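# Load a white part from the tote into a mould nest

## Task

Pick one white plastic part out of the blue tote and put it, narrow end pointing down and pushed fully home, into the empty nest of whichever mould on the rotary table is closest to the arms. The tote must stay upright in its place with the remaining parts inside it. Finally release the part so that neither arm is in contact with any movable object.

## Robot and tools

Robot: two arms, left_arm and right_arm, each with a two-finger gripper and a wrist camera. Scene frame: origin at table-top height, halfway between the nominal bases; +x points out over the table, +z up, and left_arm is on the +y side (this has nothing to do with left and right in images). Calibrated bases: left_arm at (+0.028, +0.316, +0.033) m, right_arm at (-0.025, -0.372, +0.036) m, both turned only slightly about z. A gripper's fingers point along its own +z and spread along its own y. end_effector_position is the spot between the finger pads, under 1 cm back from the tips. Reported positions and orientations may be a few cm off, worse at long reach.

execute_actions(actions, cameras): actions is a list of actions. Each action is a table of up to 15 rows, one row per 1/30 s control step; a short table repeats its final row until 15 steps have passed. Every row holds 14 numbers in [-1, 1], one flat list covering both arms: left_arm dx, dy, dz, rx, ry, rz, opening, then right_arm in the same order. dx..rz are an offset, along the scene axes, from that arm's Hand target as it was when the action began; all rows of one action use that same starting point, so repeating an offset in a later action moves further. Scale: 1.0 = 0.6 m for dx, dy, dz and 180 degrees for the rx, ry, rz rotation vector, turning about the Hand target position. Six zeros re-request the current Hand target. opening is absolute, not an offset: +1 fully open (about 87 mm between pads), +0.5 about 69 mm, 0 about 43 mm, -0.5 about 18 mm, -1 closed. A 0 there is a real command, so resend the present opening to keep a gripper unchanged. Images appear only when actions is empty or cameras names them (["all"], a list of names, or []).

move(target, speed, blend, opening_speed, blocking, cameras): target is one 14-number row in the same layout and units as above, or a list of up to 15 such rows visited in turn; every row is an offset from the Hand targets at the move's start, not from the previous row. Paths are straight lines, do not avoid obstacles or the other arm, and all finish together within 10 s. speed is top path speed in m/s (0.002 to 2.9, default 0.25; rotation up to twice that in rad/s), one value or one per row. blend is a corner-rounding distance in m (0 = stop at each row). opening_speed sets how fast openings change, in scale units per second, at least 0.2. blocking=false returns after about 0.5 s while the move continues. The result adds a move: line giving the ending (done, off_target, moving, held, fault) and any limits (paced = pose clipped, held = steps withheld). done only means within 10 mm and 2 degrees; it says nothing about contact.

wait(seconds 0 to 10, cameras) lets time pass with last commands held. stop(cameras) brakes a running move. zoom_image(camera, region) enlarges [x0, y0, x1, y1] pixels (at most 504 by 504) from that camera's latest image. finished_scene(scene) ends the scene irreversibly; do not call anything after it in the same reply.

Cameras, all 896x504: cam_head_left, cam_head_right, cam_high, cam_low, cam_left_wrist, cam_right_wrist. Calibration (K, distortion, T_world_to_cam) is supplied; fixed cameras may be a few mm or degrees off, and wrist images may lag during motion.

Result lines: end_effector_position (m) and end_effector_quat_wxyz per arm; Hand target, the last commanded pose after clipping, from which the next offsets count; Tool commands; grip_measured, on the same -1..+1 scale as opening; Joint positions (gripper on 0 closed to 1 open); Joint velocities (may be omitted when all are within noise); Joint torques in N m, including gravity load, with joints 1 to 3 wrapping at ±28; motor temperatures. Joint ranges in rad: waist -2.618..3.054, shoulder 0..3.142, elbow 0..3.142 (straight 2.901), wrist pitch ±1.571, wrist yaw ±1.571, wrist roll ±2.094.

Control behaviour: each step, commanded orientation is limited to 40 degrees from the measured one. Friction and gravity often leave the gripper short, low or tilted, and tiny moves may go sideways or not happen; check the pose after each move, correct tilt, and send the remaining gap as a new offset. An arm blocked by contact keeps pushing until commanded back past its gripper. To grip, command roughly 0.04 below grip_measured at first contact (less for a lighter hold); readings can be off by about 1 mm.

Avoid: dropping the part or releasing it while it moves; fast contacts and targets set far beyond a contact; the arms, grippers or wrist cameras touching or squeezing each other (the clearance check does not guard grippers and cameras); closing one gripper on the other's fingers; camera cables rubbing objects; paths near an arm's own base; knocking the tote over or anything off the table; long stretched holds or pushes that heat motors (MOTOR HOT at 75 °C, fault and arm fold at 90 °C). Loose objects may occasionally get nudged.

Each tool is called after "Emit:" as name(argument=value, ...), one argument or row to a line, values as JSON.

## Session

Emit:
execute_actions(
  actions=[],
)

Scene clock: 0.00 s.
left_arm: end_effector_position=(+0.3120, +0.2415, +0.2616) grip_measured=+1.000 end_effector_quat_wxyz=(+0.542, +0.103, +0.831, +0.070) | right_arm: end_effector_position=(+0.2310, -0.4574, +0.1255) grip_measured=+0.985 end_effector_quat_wxyz=(+0.450, +0.120, +0.878, -0.108)
Joint positions: left_arm=[-0.537 0.881 0.854 -0.45 -0.503 0.007 1] | right_arm=[-0.232 0.823 0.419 -0.208 0.095 -0.034 0.993]
Joint velocities: within noise
Joint torques (N m): no reading
Motor temperatures (°C): left_arm=[28 31 34 28 27 29 28] | right_arm=[29 33 33 28 27 28 31]
Heat: left arm: 34 °C; right arm: 33 °C.
Hand target: left_arm +0.3125, +0.2412, +0.2659; +0.547, +0.101, +0.829, +0.068 | right_arm +0.2344, -0.4583, +0.1320; +0.459, +0.120, +0.874, -0.109
Tool commands: left_gripper/opening=+1.0 right_gripper/opening=+1.0
camera_calibration:
cam_left_wrist: T_world_to_cam=[[-0.0995639, -0.970617, -0.219066, 0.319423], [-0.954538, 0.155336, -0.254417, 0.348673], [0.28097, 0.183776, -0.941957, 0.252936], [0, 0, 0, 1]] pos_world=[0.293557, 0.209393, 0.396937]
cam_right_wrist: T_world_to_cam=[[-0.315204, -0.944162, 0.0959412, -0.37519], [-0.94598, 0.304493, -0.111378, 0.397127], [0.0759456, -0.125865, -0.989136, 0.194348], [0, 0, 0, 1]] pos_world=[0.242653, -0.450701, 0.272464]

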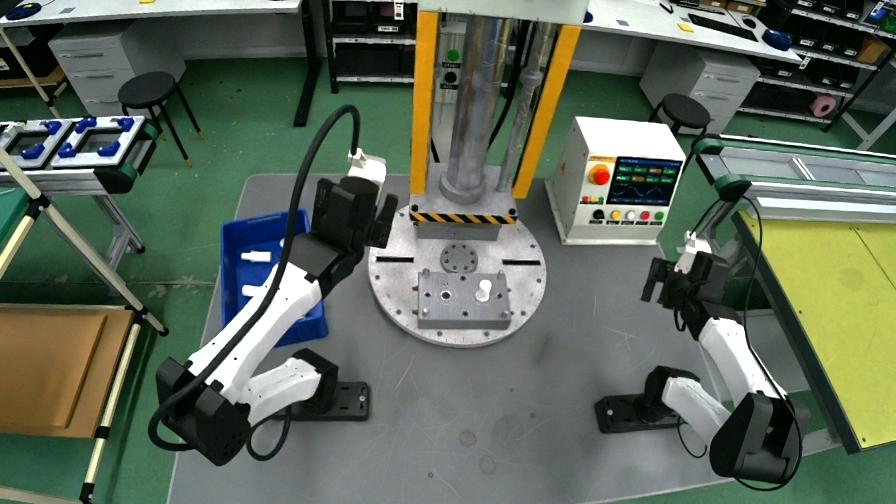

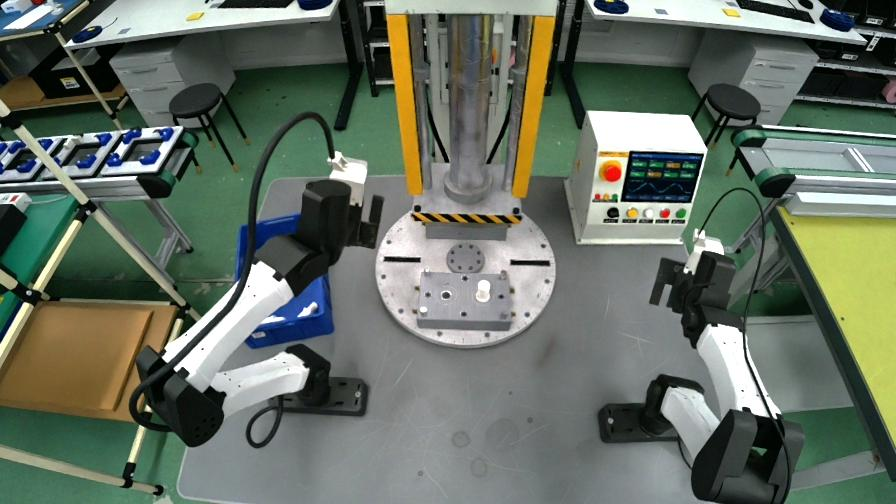

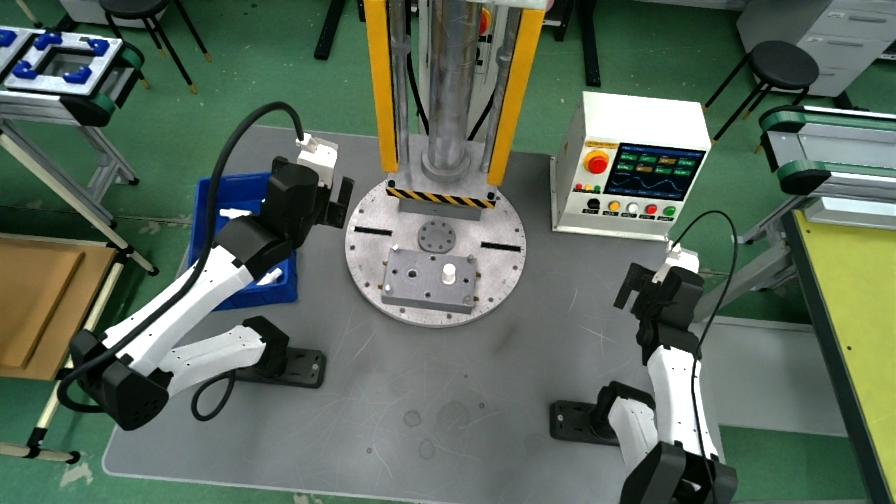

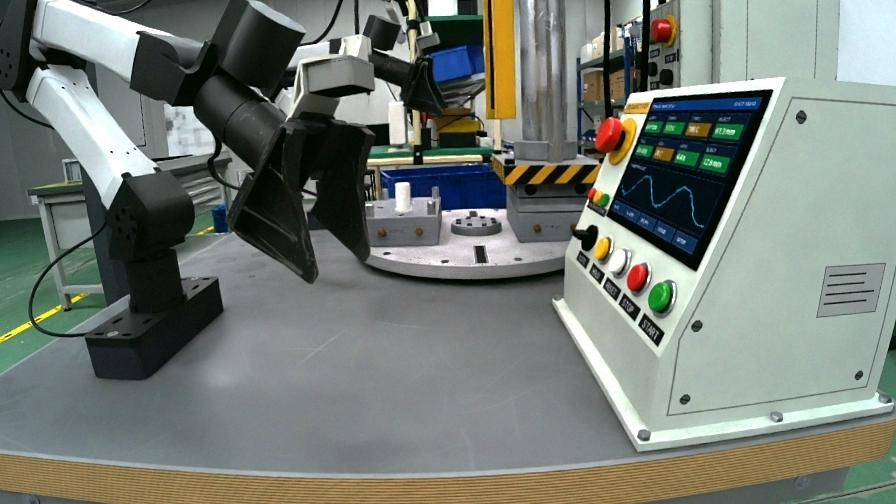

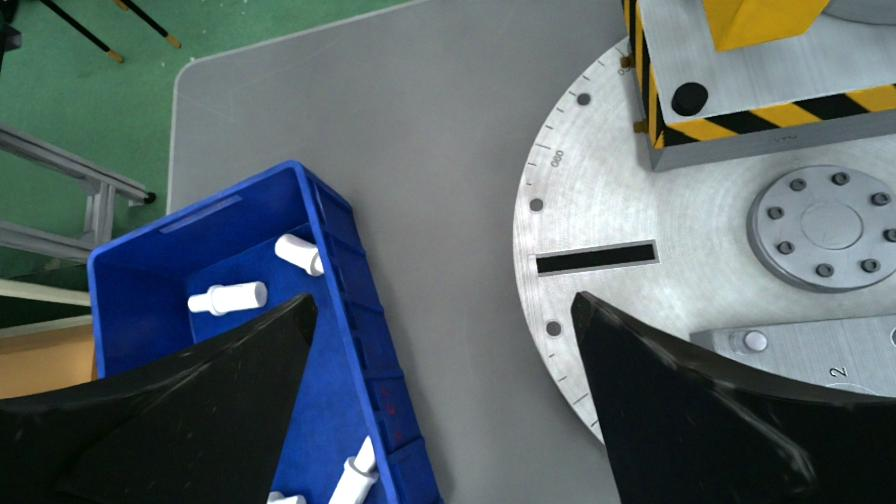

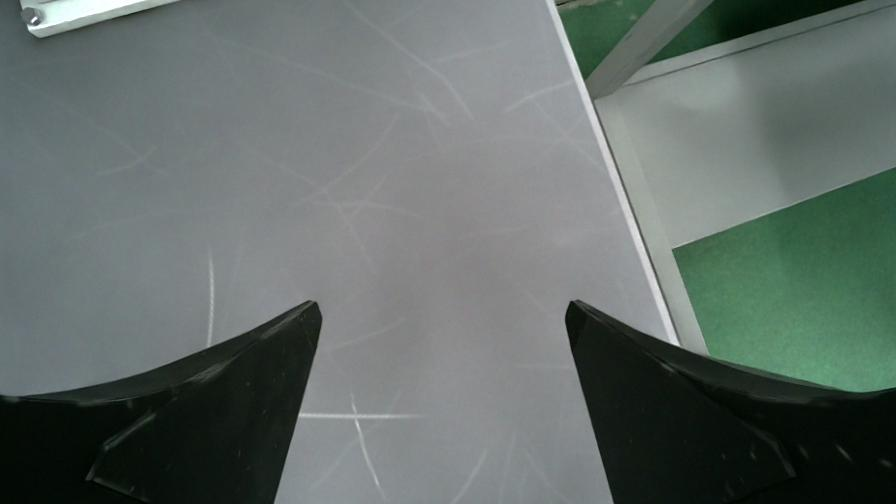

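Emit:
move(
  target=[0.0125, 0.2813, 0.1068, -0.0796, 0.0461, 0.158, 1, 0, 0, 0, 0, 0, 0, 1],
  speed=0.25,
  cameras=["cam_high", "cam_left_wrist"],
)

Scene clock: 22.13 s.
left_arm: end_effector_position=(+0.3184, +0.4094, +0.3237) grip_measured=+1.000 end_effector_quat_wxyz=(+0.457, -0.165, +0.869, +0.094) | right_arm: end_effector_position=(+0.2310, -0.4574, +0.1255) grip_measured=+0.985 end_effector_quat_wxyz=(+0.450, +0.120, +0.878, -0.108)
Joint positions: left_arm=[0.266 1.102 1.346 -0.848 -0.114 -0.062 1] | right_arm=[-0.232 0.823 0.419 -0.208 0.095 -0.034 0.993]
Joint torques (N m): left_arm=[1.39 -1.74 10.59 1.64 0.2 -0.06] | right_arm=[-0.23 -1.28 8.14 2.13 0.1 0]
Motor temperatures (°C): left_arm=[28 31 39 31 27 29 28] | right_arm=[29 33 37 33 27 28 31]
Heat: left arm: 39 °C; right arm: 37 °C.
Hand target: left_arm +0.3199, +0.4100, +0.3302; +0.461, -0.169, +0.867, +0.089 | right_arm +0.2344, -0.4583, +0.1320; +0.459, +0.120, +0.874, -0.109
Off the commanded pose: left_arm 0.007 m, 1 deg | right_arm 0.007 m, 1 deg.
move: done
camera_calibration:
cam_left_wrist: T_world_to_cam=[[0.370698, -0.928747, -0.00338931, 0.259962], [-0.925027, -0.368881, -0.0908447, 0.496753], [0.0831216, 0.0368111, -0.995859, 0.419416], [0, 0, 0, 1]] pos_world=[0.32828, 0.409242, 0.463688]
Images, in order (width x height): cam_high 896x504, cam_left_wrist 896x504.

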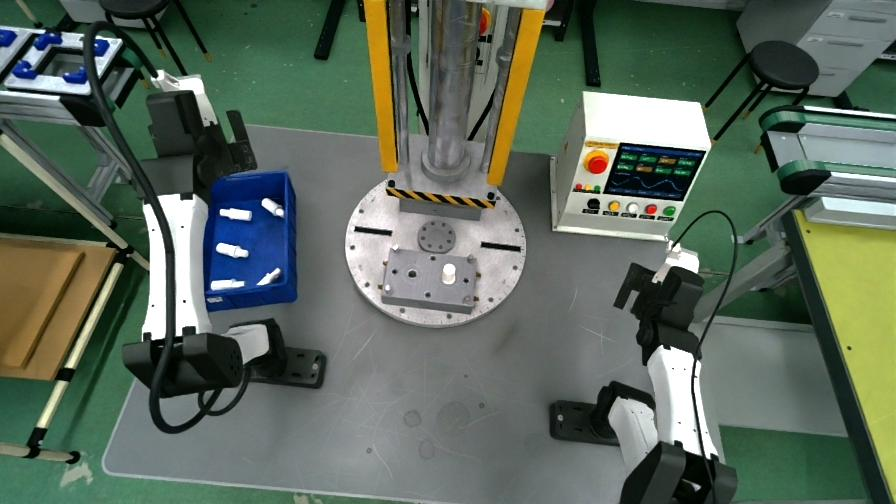

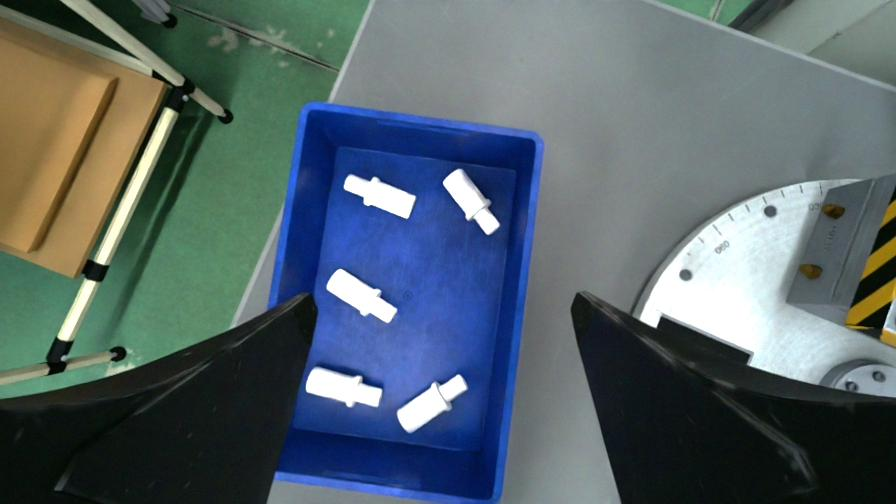

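Emit:
zoom_image(
  camera="cam_left_wrist",
  region=[260, 130, 540, 450],
)

Scaled by 1.575 from the camera's 896x504 image, which has a finer 1280x720 frame.

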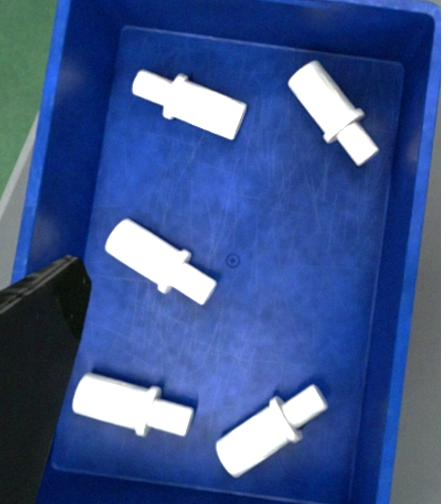

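Emit:
move(
  target=[-0.0898, -0.0833, -0.217, -0.0723, 0.0581, 0.3254, 0.05, 0, 0, 0, 0, 0, 0, 1],
  speed=0.2,
  cameras=["cam_left_wrist"],
)

Scene clock: 153.13 s.
left_arm: end_effector_position=(+0.2667, +0.3613, +0.2018) grip_measured=+0.050 end_effector_quat_wxyz=(+0.264, -0.612, +0.714, +0.216) | right_arm: end_effector_position=(+0.2310, -0.4574, +0.1255) grip_measured=+0.985 end_effector_quat_wxyz=(+0.450, +0.120, +0.878, -0.108)
Joint positions: left_arm=[-0.138 1.399 1.282 -1.432 -0.695 -1.56 0.525] | right_arm=[-0.232 0.823 0.419 -0.208 0.095 -0.034 0.993]
Joint torques (N m): left_arm=[0.02 -3.14 7.43 0.16 -0.39 -0.11] | right_arm=[-0.32 -1.2 8.13 2.14 0.09 0.02]
Motor temperatures (°C): left_arm=[29 31 46 34 27 29 28] | right_arm=[29 32 45 39 27 28 31]
Heat: left arm: 46 °C; right arm: 45 °C.
Hand target: left_arm +0.2660, +0.3600, +0.1999; +0.260, -0.610, +0.715, +0.223 | right_arm +0.2344, -0.4583, +0.1320; +0.459, +0.120, +0.874, -0.109
Off the commanded pose: left_arm 0.002 m, 1 deg | right_arm 0.007 m, 1 deg.
move: done
camera_calibration:
cam_left_wrist: T_world_to_cam=[[0.987058, -0.158519, 0.024247, -0.21429], [-0.160264, -0.969808, 0.183816, 0.377763], [-0.00562349, -0.185323, -0.982661, 0.405232], [0, 0, 0, 1]] pos_world=[0.274338, 0.407488, 0.333962]
Images, in order (width x height): cam_left_wrist 896x504.

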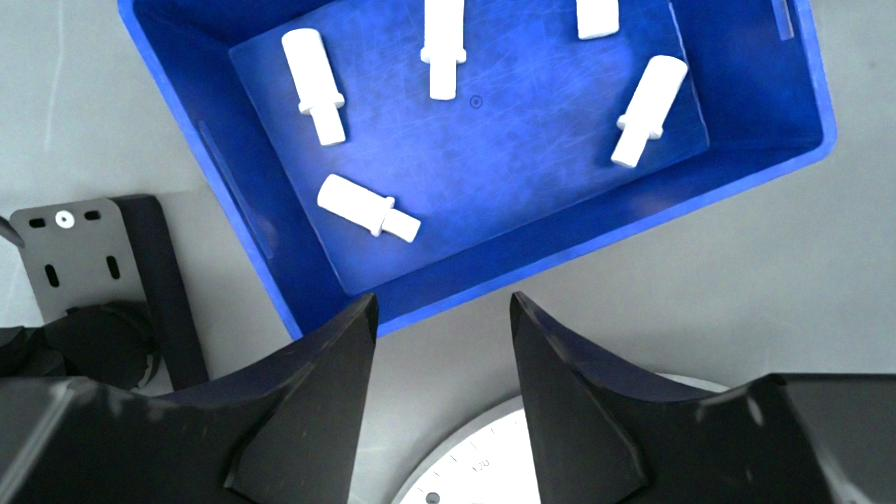

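Emit:
move(
  target=[0.031, 0.1933, -0.2332, 0, 0, 0, 0.05, 0, 0, 0, 0, 0, 0, 1],
  speed=0.15,
  cameras=["cam_left_wrist"],
)

Scene clock: 165.83 s.
left_arm: end_effector_position=(+0.2867, +0.4740, +0.0660) grip_measured=+0.050 end_effector_quat_wxyz=(+0.264, -0.610, +0.714, +0.220) | right_arm: end_effector_position=(+0.2310, -0.4574, +0.1255) grip_measured=+0.985 end_effector_quat_wxyz=(+0.450, +0.120, +0.878, -0.108)
Joint positions: left_arm=[0.319 1.514 0.806 -0.493 -0.612 -0.99 0.525] | right_arm=[-0.232 0.823 0.419 -0.208 0.095 -0.034 0.993]
Joint torques (N m): left_arm=[1.42 -4.19 6.12 1.13 -0.27 0.07] | right_arm=[-0.35 -1.29 8.12 2.13 0.1 0.04]
Heat: left arm: 45 °C; right arm: 45 °C.
Hand target: left_arm +0.2846, +0.4760, +0.0600; +0.260, -0.610, +0.714, +0.223 | right_arm +0.2344, -0.4583, +0.1320; +0.459, +0.120, +0.874, -0.109
Off the commanded pose: left_arm 0.007 m, 1 deg | right_arm 0.007 m, 1 deg.
move: done
camera_calibration:
cam_left_wrist: T_world_to_cam=[[0.98711, -0.15902, 0.0180756, -0.212225], [-0.159691, -0.971132, 0.177202, 0.516186], [-0.0106249, -0.177804, -0.984009, 0.290743], [0, 0, 0, 1]] pos_world=[0.295009, 0.519232, 0.198461]
Images, in order (width x height): cam_left_wrist 896x504.

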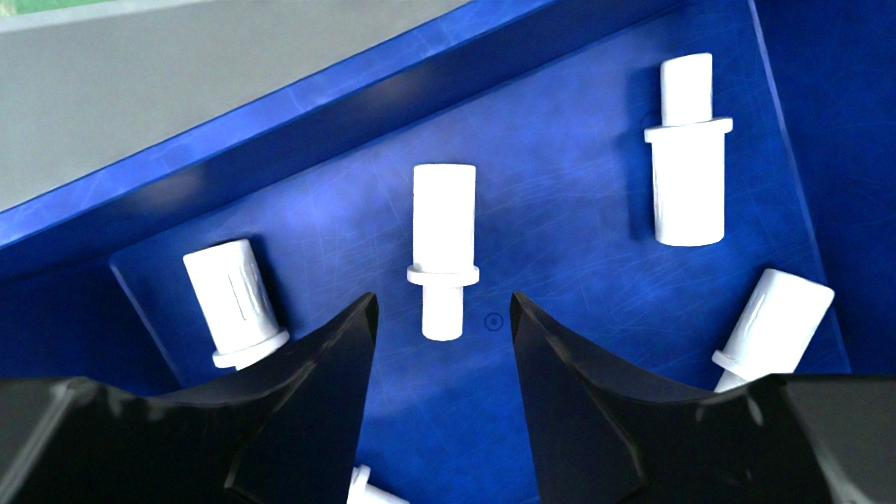

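Emit:
move(
  target=[0.0047, 0.0245, -0.05, 0, 0, 0, 0.05, 0, 0, 0, 0, 0, 0, 1],
  speed=0.08,
  cameras=["cam_left_wrist"],
)

Scene clock: 186.87 s.
left_arm: end_effector_position=(+0.2893, +0.4889, +0.0354) grip_measured=+0.050 end_effector_quat_wxyz=(+0.263, -0.610, +0.714, +0.221) | right_arm: end_effector_position=(+0.2310, -0.4574, +0.1255) grip_measured=+0.985 end_effector_quat_wxyz=(+0.450, +0.120, +0.878, -0.108)
Joint positions: left_arm=[0.369 1.608 0.754 -0.318 -0.593 -0.934 0.525] | right_arm=[-0.232 0.823 0.419 -0.208 0.095 -0.034 0.993]
Joint torques (N m): left_arm=[1.29 -4.55 5.91 1.16 -0.26 0.09] | right_arm=[-0.25 -1.28 8.13 2.15 0.09 0.03]
Heat: left arm: 43 °C; right arm: 45 °C.
Hand target: left_arm +0.2874, +0.4907, +0.0300; +0.260, -0.610, +0.714, +0.223 | right_arm +0.2344, -0.4583, +0.1320; +0.459, +0.120, +0.874, -0.109
Off the commanded pose: left_arm 0.006 m, 0 deg | right_arm 0.007 m, 1 deg.
move: done
camera_calibration:
cam_left_wrist: T_world_to_cam=[[0.987365, -0.157604, 0.016449, -0.212602], [-0.157994, -0.971198, 0.178358, 0.535934], [-0.0121346, -0.178703, -0.983828, 0.264326], [0, 0, 0, 1]] pos_world=[0.297798, 0.534227, 0.16796]
Images, in order (width x height): cam_left_wrist 896x504.

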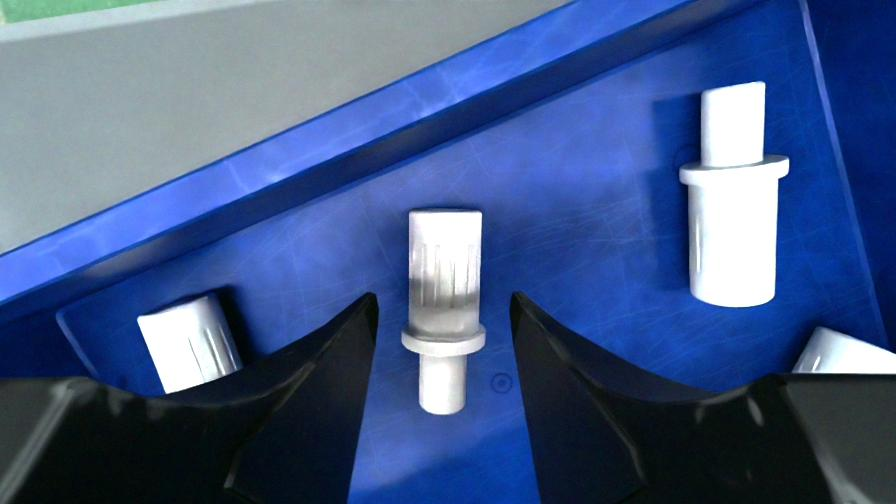

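Emit:
move(
  target=[0.0025, 0.0185, -0.0257, 0, 0, 0, 0.05, 0, 0, 0, 0, 0, 0, 1],
  speed=0.06,
  cameras=["cam_left_wrist"],
)

Scene clock: 201.37 s.
left_arm: end_effector_position=(+0.2915, +0.5003, +0.0205) grip_measured=+0.050 end_effector_quat_wxyz=(+0.264, -0.610, +0.713, +0.221) | right_arm: end_effector_position=(+0.2310, -0.4574, +0.1255) grip_measured=+0.985 end_effector_quat_wxyz=(+0.450, +0.120, +0.878, -0.108)
Joint positions: left_arm=[0.406 1.667 0.739 -0.221 -0.579 -0.895 0.525] | right_arm=[-0.232 0.823 0.419 -0.208 0.095 -0.034 0.993]
Joint torques (N m): left_arm=[1.31 -4.79 5.6 1.22 -0.25 0.08] | right_arm=[-0.35 -1.25 8.18 2.15 0.07 0]
Heat: left arm: 42 °C; right arm: 46 °C.
Hand target: left_arm +0.2890, +0.5018, +0.0147; +0.260, -0.610, +0.715, +0.223 | right_arm +0.2344, -0.4583, +0.1320; +0.459, +0.120, +0.874, -0.109
Off the commanded pose: left_arm 0.007 m, 1 deg | right_arm 0.007 m, 1 deg.
move: done
camera_calibration:
cam_left_wrist: T_world_to_cam=[[0.987395, -0.15731, 0.0174841, -0.212784], [-0.1579, -0.971377, 0.177468, 0.550095], [-0.0109337, -0.177991, -0.983971, 0.250886], [0, 0, 0, 1]] pos_world=[0.299705, 0.545532, 0.152961]
Images, in order (width x height): cam_left_wrist 896x504.

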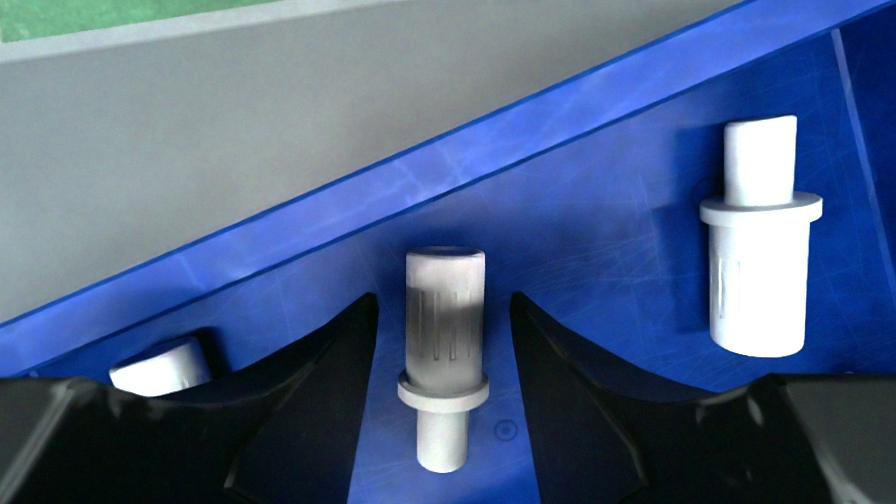

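Emit:
move(
  target=[0, 0, 0, 0, 0, 0, -0.45, 0, 0, 0, 0, 0, 0, 1],
  opening_speed=0.4,
  cameras=["cam_left_wrist"],
)

Scene clock: 206.77 s.
left_arm: end_effector_position=(+0.2916, +0.5003, +0.0205) grip_measured=-0.345 end_effector_quat_wxyz=(+0.264, -0.610, +0.713, +0.220) | right_arm: end_effector_position=(+0.2310, -0.4574, +0.1255) grip_measured=+0.985 end_effector_quat_wxyz=(+0.450, +0.120, +0.878, -0.108)
Joint positions: left_arm=[0.406 1.667 0.739 -0.22 -0.579 -0.894 0.328] | right_arm=[-0.232 0.823 0.419 -0.208 0.095 -0.034 0.993]
Joint torques (N m): left_arm=[1.29 -4.77 5.63 1.22 -0.25 0.08] | right_arm=[-0.28 -1.39 8.09 2.1 0.08 0.02]
Heat: left arm: 42 °C; right arm: 46 °C.
Hand target: left_arm +0.2890, +0.5019, +0.0147; +0.260, -0.610, +0.714, +0.223 | right_arm +0.2344, -0.4583, +0.1320; +0.459, +0.120, +0.874, -0.109
Off the commanded pose: left_arm 0.007 m, 1 deg | right_arm 0.007 m, 1 deg.
move: done
camera_calibration:
cam_left_wrist: T_world_to_cam=[[0.987337, -0.157624, 0.0178797, -0.212759], [-0.158285, -0.971399, 0.177003, 0.550294], [-0.0105316, -0.177592, -0.984048, 0.250659], [0, 0, 0, 1]] pos_world=[0.299808, 0.545534, 0.153061]
Images, in order (width x height): cam_left_wrist 896x504.

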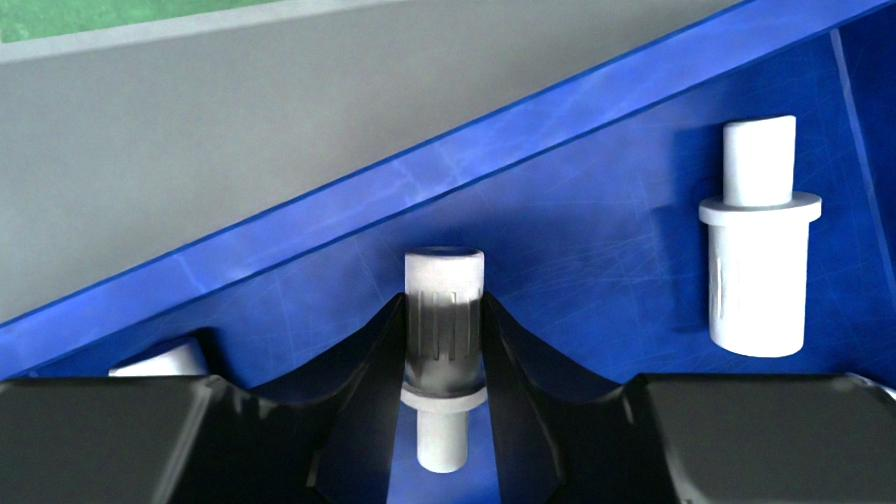

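Emit:
move(
  target=[
    [-0.0083, -0.0533, 0.0667, 0, 0, 0, -0.45, 0, 0, 0, 0, 0, 0, 1],
    [-0.0067, -0.1033, 0.2838, 0, 0, 0, -0.45, 0, 0, 0, 0, 0, 0, 1],
    [0.1183, -0.3998, 0.2622, 0, 0, -0.4778, -0.45, 0, 0, 0, 0, 0, 0, 1],
  ],
  speed=[0.08, 0.15, 0.2],
  blend=[0.02, 0.03, 0],
  cameras=["cam_left_wrist", "cam_low"],
)

Scene clock: 236.80 s.
left_arm: end_effector_position=(+0.3527, +0.2673, +0.1690) grip_measured=-0.345 end_effector_quat_wxyz=(+0.333, +0.032, +0.942, -0.008) | right_arm: end_effector_position=(+0.2310, -0.4574, +0.1255) grip_measured=+0.985 end_effector_quat_wxyz=(+0.450, +0.120, +0.878, -0.108)
Joint positions: left_arm=[-0.167 1.315 1.027 -0.607 -0.075 -0.085 0.328] | right_arm=[-0.232 0.823 0.419 -0.208 0.095 -0.034 0.993]
Joint torques (N m): left_arm=[0.16 -3.58 9.57 1.69 0.19 0.07] | right_arm=[-0.34 -1.17 8.21 2.12 0.06 0.02]
Heat: left arm: 42 °C; right arm: 46 °C.
Hand target: left_arm +0.3599, +0.2619, +0.1719; +0.342, +0.041, +0.939, -0.015 | right_arm +0.2344, -0.4583, +0.1320; +0.459, +0.120, +0.874, -0.109
Off the commanded pose: left_arm 0.010 m, 2 deg | right_arm 0.007 m, 1 deg.
move: done
camera_calibration:
cam_left_wrist: T_world_to_cam=[[-0.0652679, -0.997858, 0.00447331, 0.285581], [-0.977658, 0.064843, 0.199952, 0.315463], [-0.199814, 0.00867707, -0.979795, 0.372233], [0, 0, 0, 1]] pos_world=[0.401431, 0.261284, 0.300357]
Images, in order (width x height): cam_low 896x504, cam_left_wrist 896x504.

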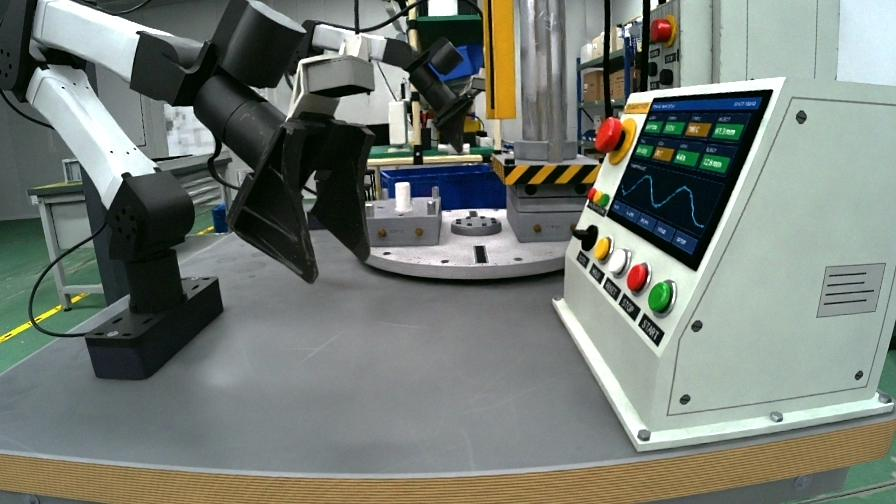

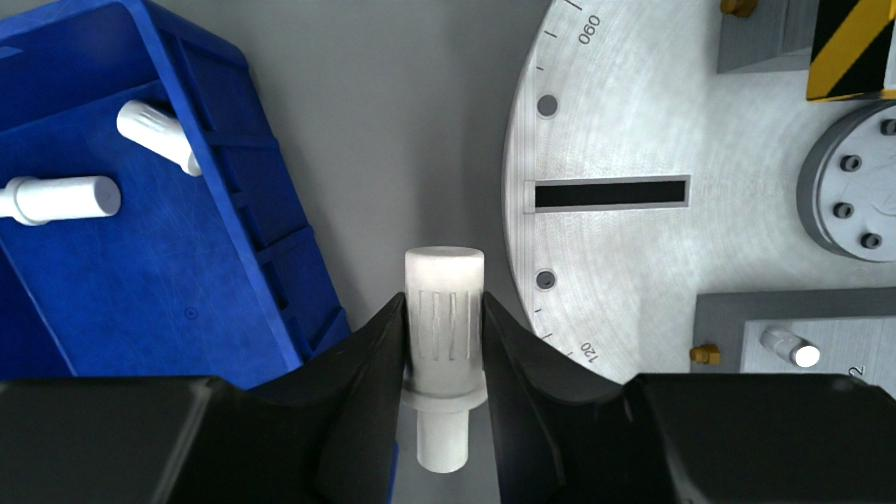

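Emit:
move(
  target=[
    [0.0, 0.0352, -0.2032, 0, 0, 0, -0.45, 0, 0, 0, 0, 0, 0, 1],
    [0.0, 0.0352, -0.2632, 0, 0, 0, -0.45, 0, 0, 0, 0, 0, 0, 1],
  ],
  speed=[0.15, 0.03],
  blend=[0.01, 0],
  cameras=["cam_left_wrist", "cam_low"],
)

Scene clock: 257.87 s.
left_arm: end_effector_position=(+0.3587, +0.2820, +0.0178) grip_measured=-0.345 end_effector_quat_wxyz=(+0.339, +0.038, +0.940, -0.013) | right_arm: end_effector_position=(+0.2310, -0.4574, +0.1255) grip_measured=+0.985 end_effector_quat_wxyz=(+0.450, +0.120, +0.878, -0.108)
Joint positions: left_arm=[-0.099 1.582 0.583 0.12 -0.022 -0.022 0.328] | right_arm=[-0.232 0.823 0.419 -0.208 0.095 -0.034 0.993]
Joint torques (N m): left_arm=[1.35 -4.27 5.79 1.78 0.2 0.11] | right_arm=[-0.29 -1.24 8.23 2.15 0.1 0.01]
Heat: left arm: 44 °C; right arm: 47 °C.
Hand target: left_arm +0.3600, +0.2832, +0.0140; +0.342, +0.041, +0.939, -0.015 | right_arm +0.2344, -0.4583, +0.1320; +0.459, +0.120, +0.874, -0.109
Off the commanded pose: left_arm 0.004 m, 1 deg | right_arm 0.007 m, 1 deg.
move: done
camera_calibration:
cam_left_wrist: T_world_to_cam=[[-0.080224, -0.996747, 0.00770681, 0.306355], [-0.978986, 0.0802441, 0.187474, 0.346945], [-0.187482, 0.00749505, -0.982239, 0.22119], [0, 0, 0, 1]] pos_world=[0.405701, 0.27586, 0.149858]
Images, in order (width x height): cam_low 896x504, cam_left_wrist 896x504.

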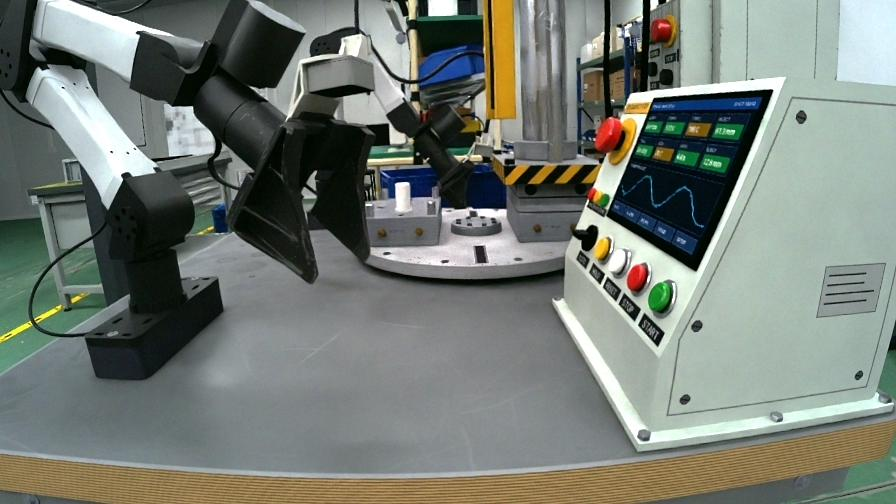

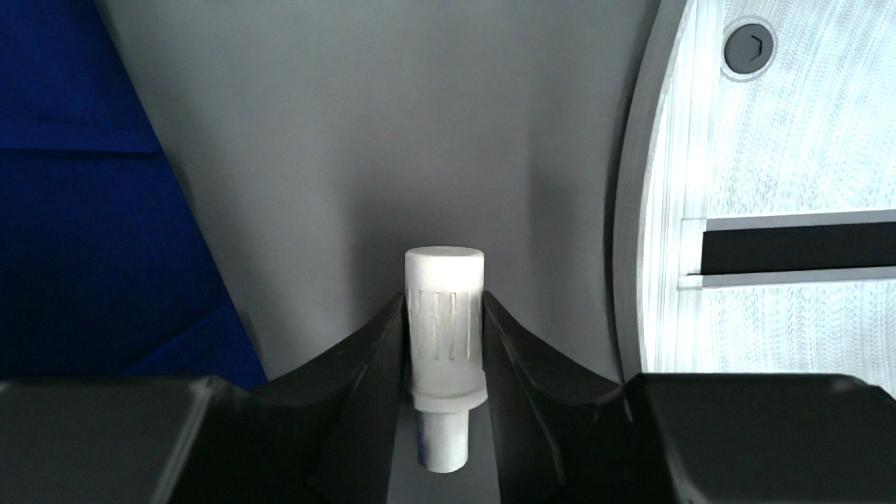

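Emit:
move(
  target=[0.0, 0.0, -0.0092, 0, 0, 0, -0.45, 0, 0, 0, 0, 0, 0, 1],
  speed=0.03,
  cameras=["cam_left_wrist"],
)

Scene clock: 263.20 s.
left_arm: end_effector_position=(+0.3630, +0.2815, +0.0164) grip_measured=-0.345 end_effector_quat_wxyz=(+0.348, +0.038, +0.937, -0.013) | right_arm: end_effector_position=(+0.2310, -0.4574, +0.1255) grip_measured=+0.985 end_effector_quat_wxyz=(+0.450, +0.120, +0.878, -0.108)
Joint positions: left_arm=[-0.099 1.596 0.576 0.16 -0.021 -0.022 0.328] | right_arm=[-0.232 0.823 0.419 -0.208 0.095 -0.034 0.993]
Joint torques (N m): left_arm=[1.35 -3.95 5.39 1.71 0.2 0.11] | right_arm=[-0.27 -1.26 8.1 2.16 0.12 0.02]
Heat: left arm: 44 °C; right arm: 47 °C.
Hand target: left_arm +0.3600, +0.2832, +0.0085; +0.342, +0.041, +0.939, -0.015 | right_arm +0.2344, -0.4583, +0.1320; +0.459, +0.120, +0.874, -0.109
Off the commanded pose: left_arm 0.009 m, 1 deg | right_arm 0.007 m, 1 deg.
move: done
camera_calibration:
cam_left_wrist: T_world_to_cam=[[-0.0806394, -0.996707, 0.00856624, 0.306321], [-0.982334, 0.0809268, 0.16873, 0.35282], [-0.168868, 0.00519138, -0.985625, 0.214498], [0, 0, 0, 1]] pos_world=[0.407511, 0.275646, 0.149259]
Images, in order (width x height): cam_left_wrist 896x504.

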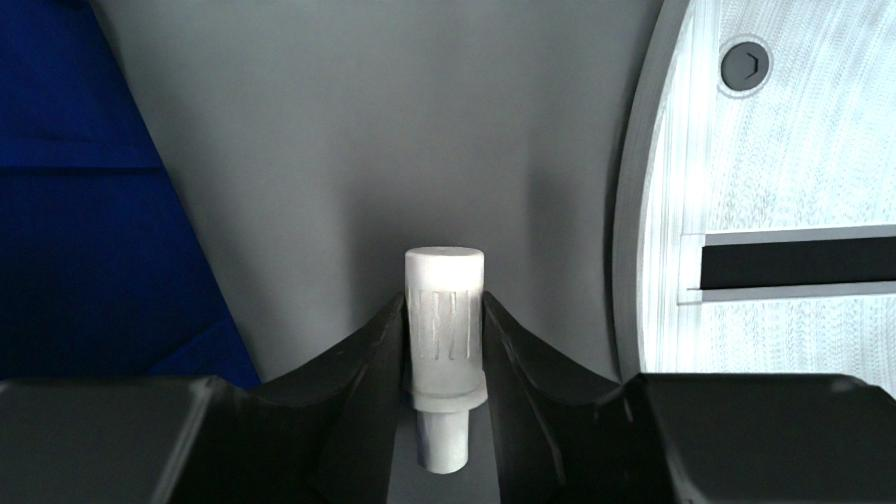

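Emit:
move(
  target=[
    [0.003, -0.002, 0.0117, 0, 0, 0, -0.24, 0, 0, 0, 0, 0, 0, 1],
    [0.003, -0.002, 0.0117, 0.0194, 0.2213, 0, -0.24, 0, 0, 0, 0, 0, 0, 1],
  ],
  speed=[0.03, 0.15],
  opening_speed=0.4,
  cameras=["cam_left_wrist"],
)

Scene clock: 278.67 s.
left_arm: end_effector_position=(+0.3579, +0.2805, +0.0177) grip_measured=-0.240 end_effector_quat_wxyz=(+0.005, +0.044, +0.999, +0.006) | right_arm: end_effector_position=(+0.2310, -0.4574, +0.1255) grip_measured=+0.985 end_effector_quat_wxyz=(+0.450, +0.120, +0.878, -0.108)
Joint positions: left_arm=[-0.099 2.065 1.37 -0.867 -0.012 -0.022 0.38] | right_arm=[-0.232 0.823 0.419 -0.208 0.095 -0.034 0.993]
Joint torques (N m): left_arm=[1.55 -7.41 9.01 0.28 0.23 0.1] | right_arm=[-0.42 -1.29 8.14 2.13 0.09 0.02]
Heat: left arm: 43 °C; right arm: 47 °C.
Hand target: left_arm +0.3618, +0.2820, +0.0155; +0.001, +0.044, +0.999, +0.000 | right_arm +0.2344, -0.4583, +0.1320; +0.459, +0.120, +0.874, -0.109
Off the commanded pose: left_arm 0.005 m, 1 deg | right_arm 0.007 m, 1 deg.
move: done
camera_calibration:
cam_left_wrist: T_world_to_cam=[[-0.08243, -0.996586, -0.00454683, 0.305767], [-0.641862, 0.0495987, 0.765214, 0.224011], [-0.762377, 0.065995, -0.64376, 0.404311], [0, 0, 0, 1]] pos_world=[0.477226, 0.26693, 0.0902527]
Images, in order (width x height): cam_left_wrist 896x504.

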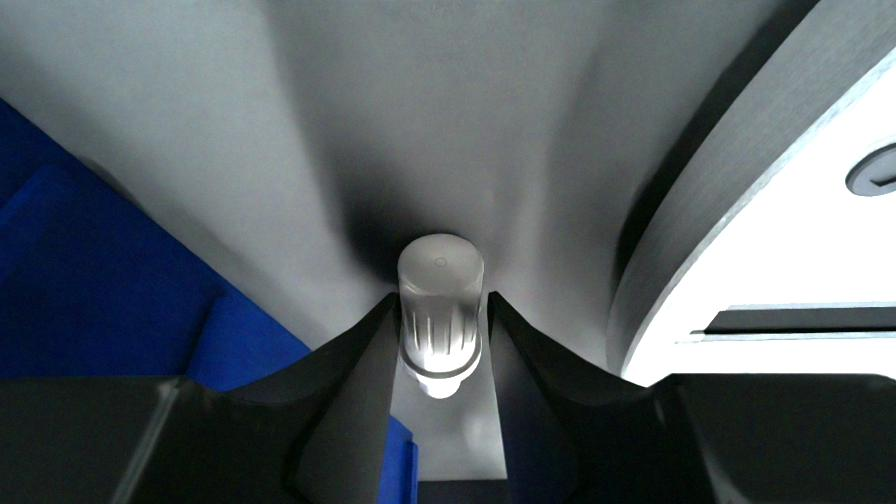

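Emit:
move(
  target=[
    [0.007, 0.002, -0.0045, 0.0017, 0.0199, 0, -0.24, 0, 0, 0, 0, 0, 0, 1],
  ],
  speed=[0.05],
  cameras=["cam_left_wrist"],
)

Scene clock: 291.83 s.
left_arm: end_effector_position=(+0.3627, +0.2817, +0.0155) grip_measured=-0.240 end_effector_quat_wxyz=(-0.026, +0.045, +0.999, +0.008) | right_arm: end_effector_position=(+0.2310, -0.4574, +0.1255) grip_measured=+0.985 end_effector_quat_wxyz=(+0.450, +0.120, +0.878, -0.108)
Joint positions: left_arm=[-0.094 2.141 1.468 -0.95 -0.012 -0.018 0.38] | right_arm=[-0.232 0.823 0.419 -0.208 0.095 -0.034 0.993]
Joint torques (N m): left_arm=[1.55 -7.82 8.92 0.12 0.23 0.11] | right_arm=[-0.35 -1.06 8.1 2.13 0.1 0.02]
Heat: left arm: 44 °C; right arm: 47 °C.
Hand target: left_arm +0.3660, +0.2831, +0.0128; -0.031, +0.044, +0.999, +0.002 | right_arm +0.2344, -0.4583, +0.1320; +0.459, +0.120, +0.874, -0.109
Off the commanded pose: left_arm 0.005 m, 1 deg | right_arm 0.007 m, 1 deg.
move: done
camera_calibration:
cam_left_wrist: T_world_to_cam=[[-0.0827801, -0.996552, -0.00562735, 0.307432], [-0.594208, 0.0448241, 0.803061, 0.212166], [-0.80004, 0.0698213, -0.59587, 0.418275], [0, 0, 0, 1]] pos_world=[0.486157, 0.267657, 0.080585]
Images, in order (width x height): cam_left_wrist 896x504.

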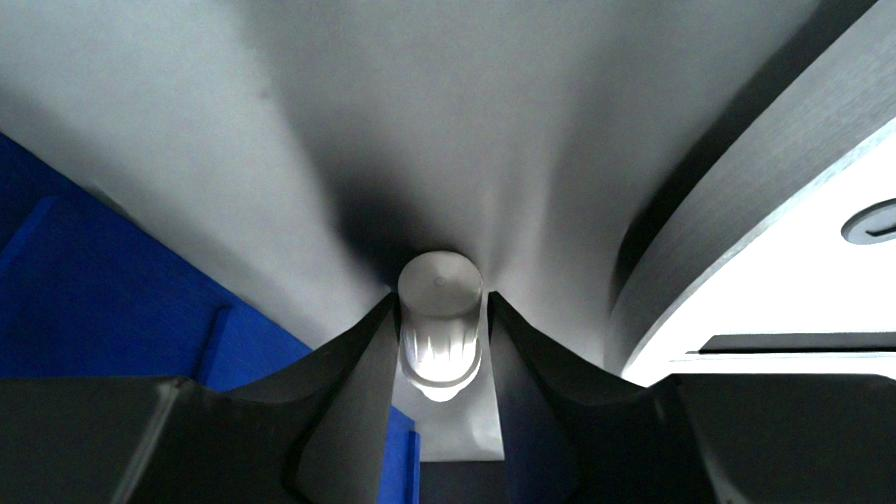

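Emit:
zoom_image(
  camera="cam_left_wrist",
  region=[360, 220, 530, 420],
)

Scaled by 2.520 from the camera's 896x504 image, which has a finer 1280x720 frame.

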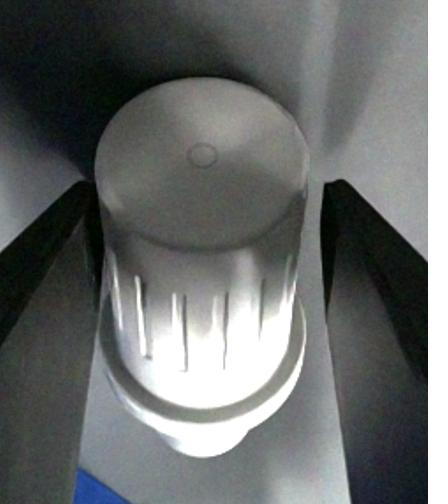

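Emit:
move(
  target=[
    [-0.0175, 0.0017, 0, 0, 0, 0, -0.24, 0, 0, 0, 0, 0, 0, 1],
  ],
  speed=[0.03],
  cameras=["cam_left_wrist"],
)

Emit:
zoom_image(
  camera="cam_left_wrist",
  region=[360, 220, 530, 420],
)

Scene clock: 343.93 s.
left_arm: end_effector_position=(+0.3538, +0.2826, +0.0114) grip_measured=-0.240 end_effector_quat_wxyz=(-0.038, +0.045, +0.998, +0.008) | right_arm: end_effector_position=(+0.2310, -0.4574, +0.1255) grip_measured=+0.985 end_effector_quat_wxyz=(+0.450, +0.120, +0.878, -0.108)
Joint positions: left_arm=[-0.094 2.141 1.444 -0.951 -0.012 -0.018 0.38] | right_arm=[-0.232 0.823 0.419 -0.208 0.095 -0.034 0.993]
Joint torques (N m): left_arm=[1.54 -10.4 5.67 0.31 0.23 0.11] | right_arm=[-0.32 -1.32 7.95 2.11 0.07 0.04]
Motor temperatures (°C): left_arm=[29 39 44 31 27 29 28] | right_arm=[29 32 48 42 27 28 31]
Heat: left arm: 44 °C; right arm: 48 °C.
Hand target: left_arm +0.3555, +0.2841, +0.0129; -0.031, +0.044, +0.999, +0.002 | right_arm +0.2344, -0.4583, +0.1320; +0.459, +0.120, +0.874, -0.109
Off the commanded pose: left_arm 0.003 m, 1 deg | right_arm 0.007 m, 1 deg.
move: done
camera_calibration:
cam_left_wrist: T_world_to_cam=[[-0.0829041, -0.996538, -0.00631604, 0.3077], [-0.573647, 0.0425385, 0.817997, 0.203403], [-0.814896, 0.0714385, -0.575188, 0.413129], [0, 0, 0, 1]] pos_world=[0.478849, 0.268469, 0.0731868]
Images, in order (width x height): cam_left_wrist 896x504.

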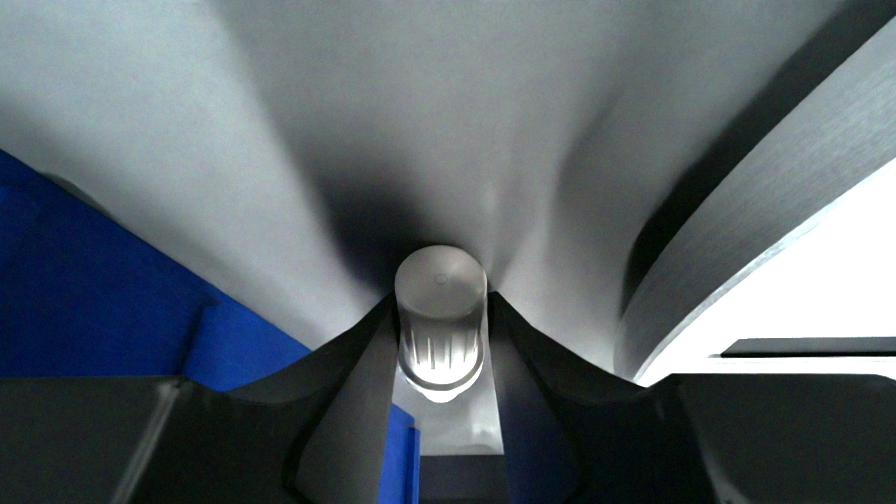

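Scaled by 2.520 from the camera's 896x504 image, which has a finer 1280x720 frame.

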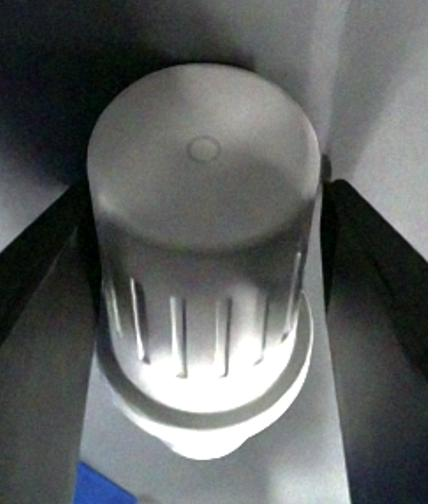

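Emit:
move(
  target=[
    [0, 0, 0.006, -0.0006, -0.0066, 0, -0.24, 0, 0, 0, 0, 0, 0, 1],
  ],
  speed=[0.03],
)

Scene clock: 390.77 s.
left_arm: end_effector_position=(+0.3510, +0.2827, +0.0098) grip_measured=-0.240 end_effector_quat_wxyz=(-0.040, +0.045, +0.998, +0.008) | right_arm: end_effector_position=(+0.2310, -0.4574, +0.1255) grip_measured=+0.985 end_effector_quat_wxyz=(+0.450, +0.120, +0.878, -0.108)
Joint positions: left_arm=[-0.094 2.138 1.43 -0.944 -0.011 -0.017 0.38] | right_arm=[-0.232 0.823 0.419 -0.208 0.095 -0.034 0.993]
Joint torques (N m): left_arm=[1.52 -11.95 5.08 0.38 0.22 0.1] | right_arm=[-0.46 -1.22 8.25 2.12 0.07 -0.01]
Motor temperatures (°C): left_arm=[29 46 43 31 27 29 28] | right_arm=[29 32 48 43 27 28 31]
Heat: left arm: 46 °C; right arm: 48 °C.
Hand target: left_arm +0.3555, +0.2841, +0.0164; -0.020, +0.044, +0.999, +0.001 | right_arm +0.2344, -0.4583, +0.1320; +0.459, +0.120, +0.874, -0.109
Off the commanded pose: left_arm 0.008 m, 2 deg | right_arm 0.007 m, 1 deg.
move: done

Emit:
move(
  target=[
    [0.002, 0, 0.010, 0, 0, 0, -0.24, 0, 0, 0, 0, 0, 0, 1],
  ],
  speed=[0.05],
)

Scene clock: 394.97 s.
left_arm: end_effector_position=(+0.3509, +0.2827, +0.0098) grip_measured=-0.240 end_effector_quat_wxyz=(-0.040, +0.045, +0.998, +0.008) | right_arm: end_effector_position=(+0.2310, -0.4574, +0.1255) grip_measured=+0.985 end_effector_quat_wxyz=(+0.450, +0.120, +0.878, -0.108)
Joint positions: left_arm=[-0.094 2.137 1.429 -0.944 -0.011 -0.017 0.38] | right_arm=[-0.232 0.823 0.419 -0.208 0.095 -0.034 0.993]
Joint torques (N m): left_arm=[1.57 -12.4 6.6 0.16 0.21 0.11] | right_arm=[-0.43 -1.29 8.2 2.13 0.08 0.03]
Heat: left arm: 46 °C; right arm: 48 °C.
Hand target: left_arm +0.3566, +0.2841, +0.0224; -0.021, +0.044, +0.999, +0.001 | right_arm +0.2344, -0.4583, +0.1320; +0.459, +0.120, +0.874, -0.109
Off the commanded pose: left_arm 0.014 m, 2 deg | right_arm 0.007 m, 1 deg.
move: off_target (left_arm)

Emit:
move(
  target=[
    [0, 0, 0.010, 0, 0, 0, -0.24, 0, 0, 0, 0, 0, 0, 1],
  ],
  speed=[0.05],
)

Scene clock: 399.77 s.
left_arm: end_effector_position=(+0.3492, +0.2829, +0.0130) grip_measured=-0.240 end_effector_quat_wxyz=(-0.042, +0.045, +0.998, +0.008) | right_arm: end_effector_position=(+0.2310, -0.4574, +0.1255) grip_measured=+0.985 end_effector_quat_wxyz=(+0.450, +0.120, +0.878, -0.108)
Joint positions: left_arm=[-0.094 2.129 1.429 -0.955 -0.011 -0.017 0.38] | right_arm=[-0.232 0.823 0.419 -0.208 0.095 -0.034 0.993]
Joint torques (N m): left_arm=[1.57 -12.49 7.6 0.08 0.21 0.11] | right_arm=[-0.31 -1.26 8.12 2.15 0.11 0.03]
Heat: left arm: 46 °C; right arm: 48 °C.
Hand target: left_arm +0.3566, +0.2841, +0.0284; -0.021, +0.044, +0.999, +0.001 | right_arm +0.2344, -0.4583, +0.1320; +0.459, +0.120, +0.874, -0.109
Off the commanded pose: left_arm 0.017 m, 3 deg | right_arm 0.007 m, 1 deg.
move: off_target (left_arm)

Emit:
move(
  target=[0, 0, 0, 0, 0, 0, -0.45, 0, 0, 0, 0, 0, 0, 1],
  opening_speed=0.4,
  cameras=["cam_left_wrist"],
)

Emit:
zoom_image(
  camera="cam_left_wrist",
  region=[360, 220, 530, 420],
)

Scene clock: 407.73 s.
left_arm: end_effector_position=(+0.3490, +0.2830, +0.0130) grip_measured=-0.344 end_effector_quat_wxyz=(-0.042, +0.045, +0.998, +0.008) | right_arm: end_effector_position=(+0.2310, -0.4574, +0.1255) grip_measured=+0.985 end_effector_quat_wxyz=(+0.450, +0.120, +0.878, -0.108)
Joint positions: left_arm=[-0.094 2.129 1.429 -0.956 -0.011 -0.017 0.328] | right_arm=[-0.232 0.823 0.419 -0.208 0.095 -0.034 0.993]
Joint torques (N m): left_arm=[1.57 -12.49 7.58 0.08 0.22 0.1] | right_arm=[-0.35 -1.26 8.17 2.13 0.09 0.03]
Heat: left arm: 49 °C; right arm: 48 °C.
Hand target: left_arm +0.3566, +0.2841, +0.0284; -0.021, +0.044, +0.999, +0.001 | right_arm +0.2344, -0.4583, +0.1320; +0.459, +0.120, +0.874, -0.109
Off the commanded pose: left_arm 0.017 m, 3 deg | right_arm 0.007 m, 1 deg.
move: off_target (left_arm)
camera_calibration:
cam_left_wrist: T_world_to_cam=[[-0.0836411, -0.996482, -0.00521263, 0.307899], [-0.567534, 0.0433358, 0.822208, 0.196883], [-0.81909, 0.0717288, -0.569163, 0.411465], [0, 0, 0, 1]] pos_world=[0.474518, 0.26877, 0.0739169]
Images, in order (width x height): cam_left_wrist 896x504.

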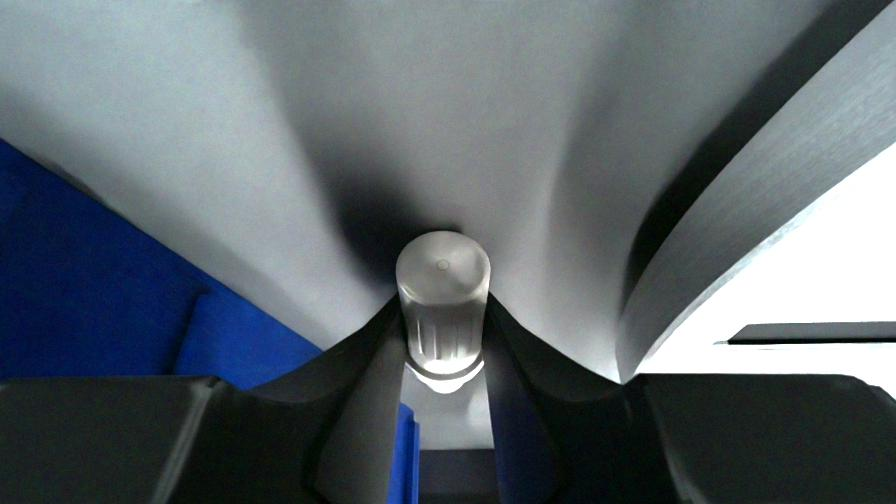

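Scaled by 2.520 from the camera's 896x504 image, which has a finer 1280x720 frame.

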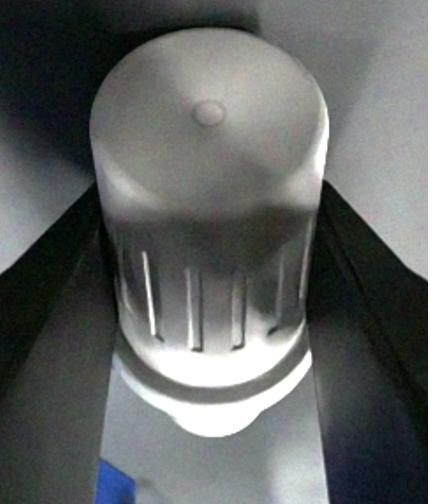

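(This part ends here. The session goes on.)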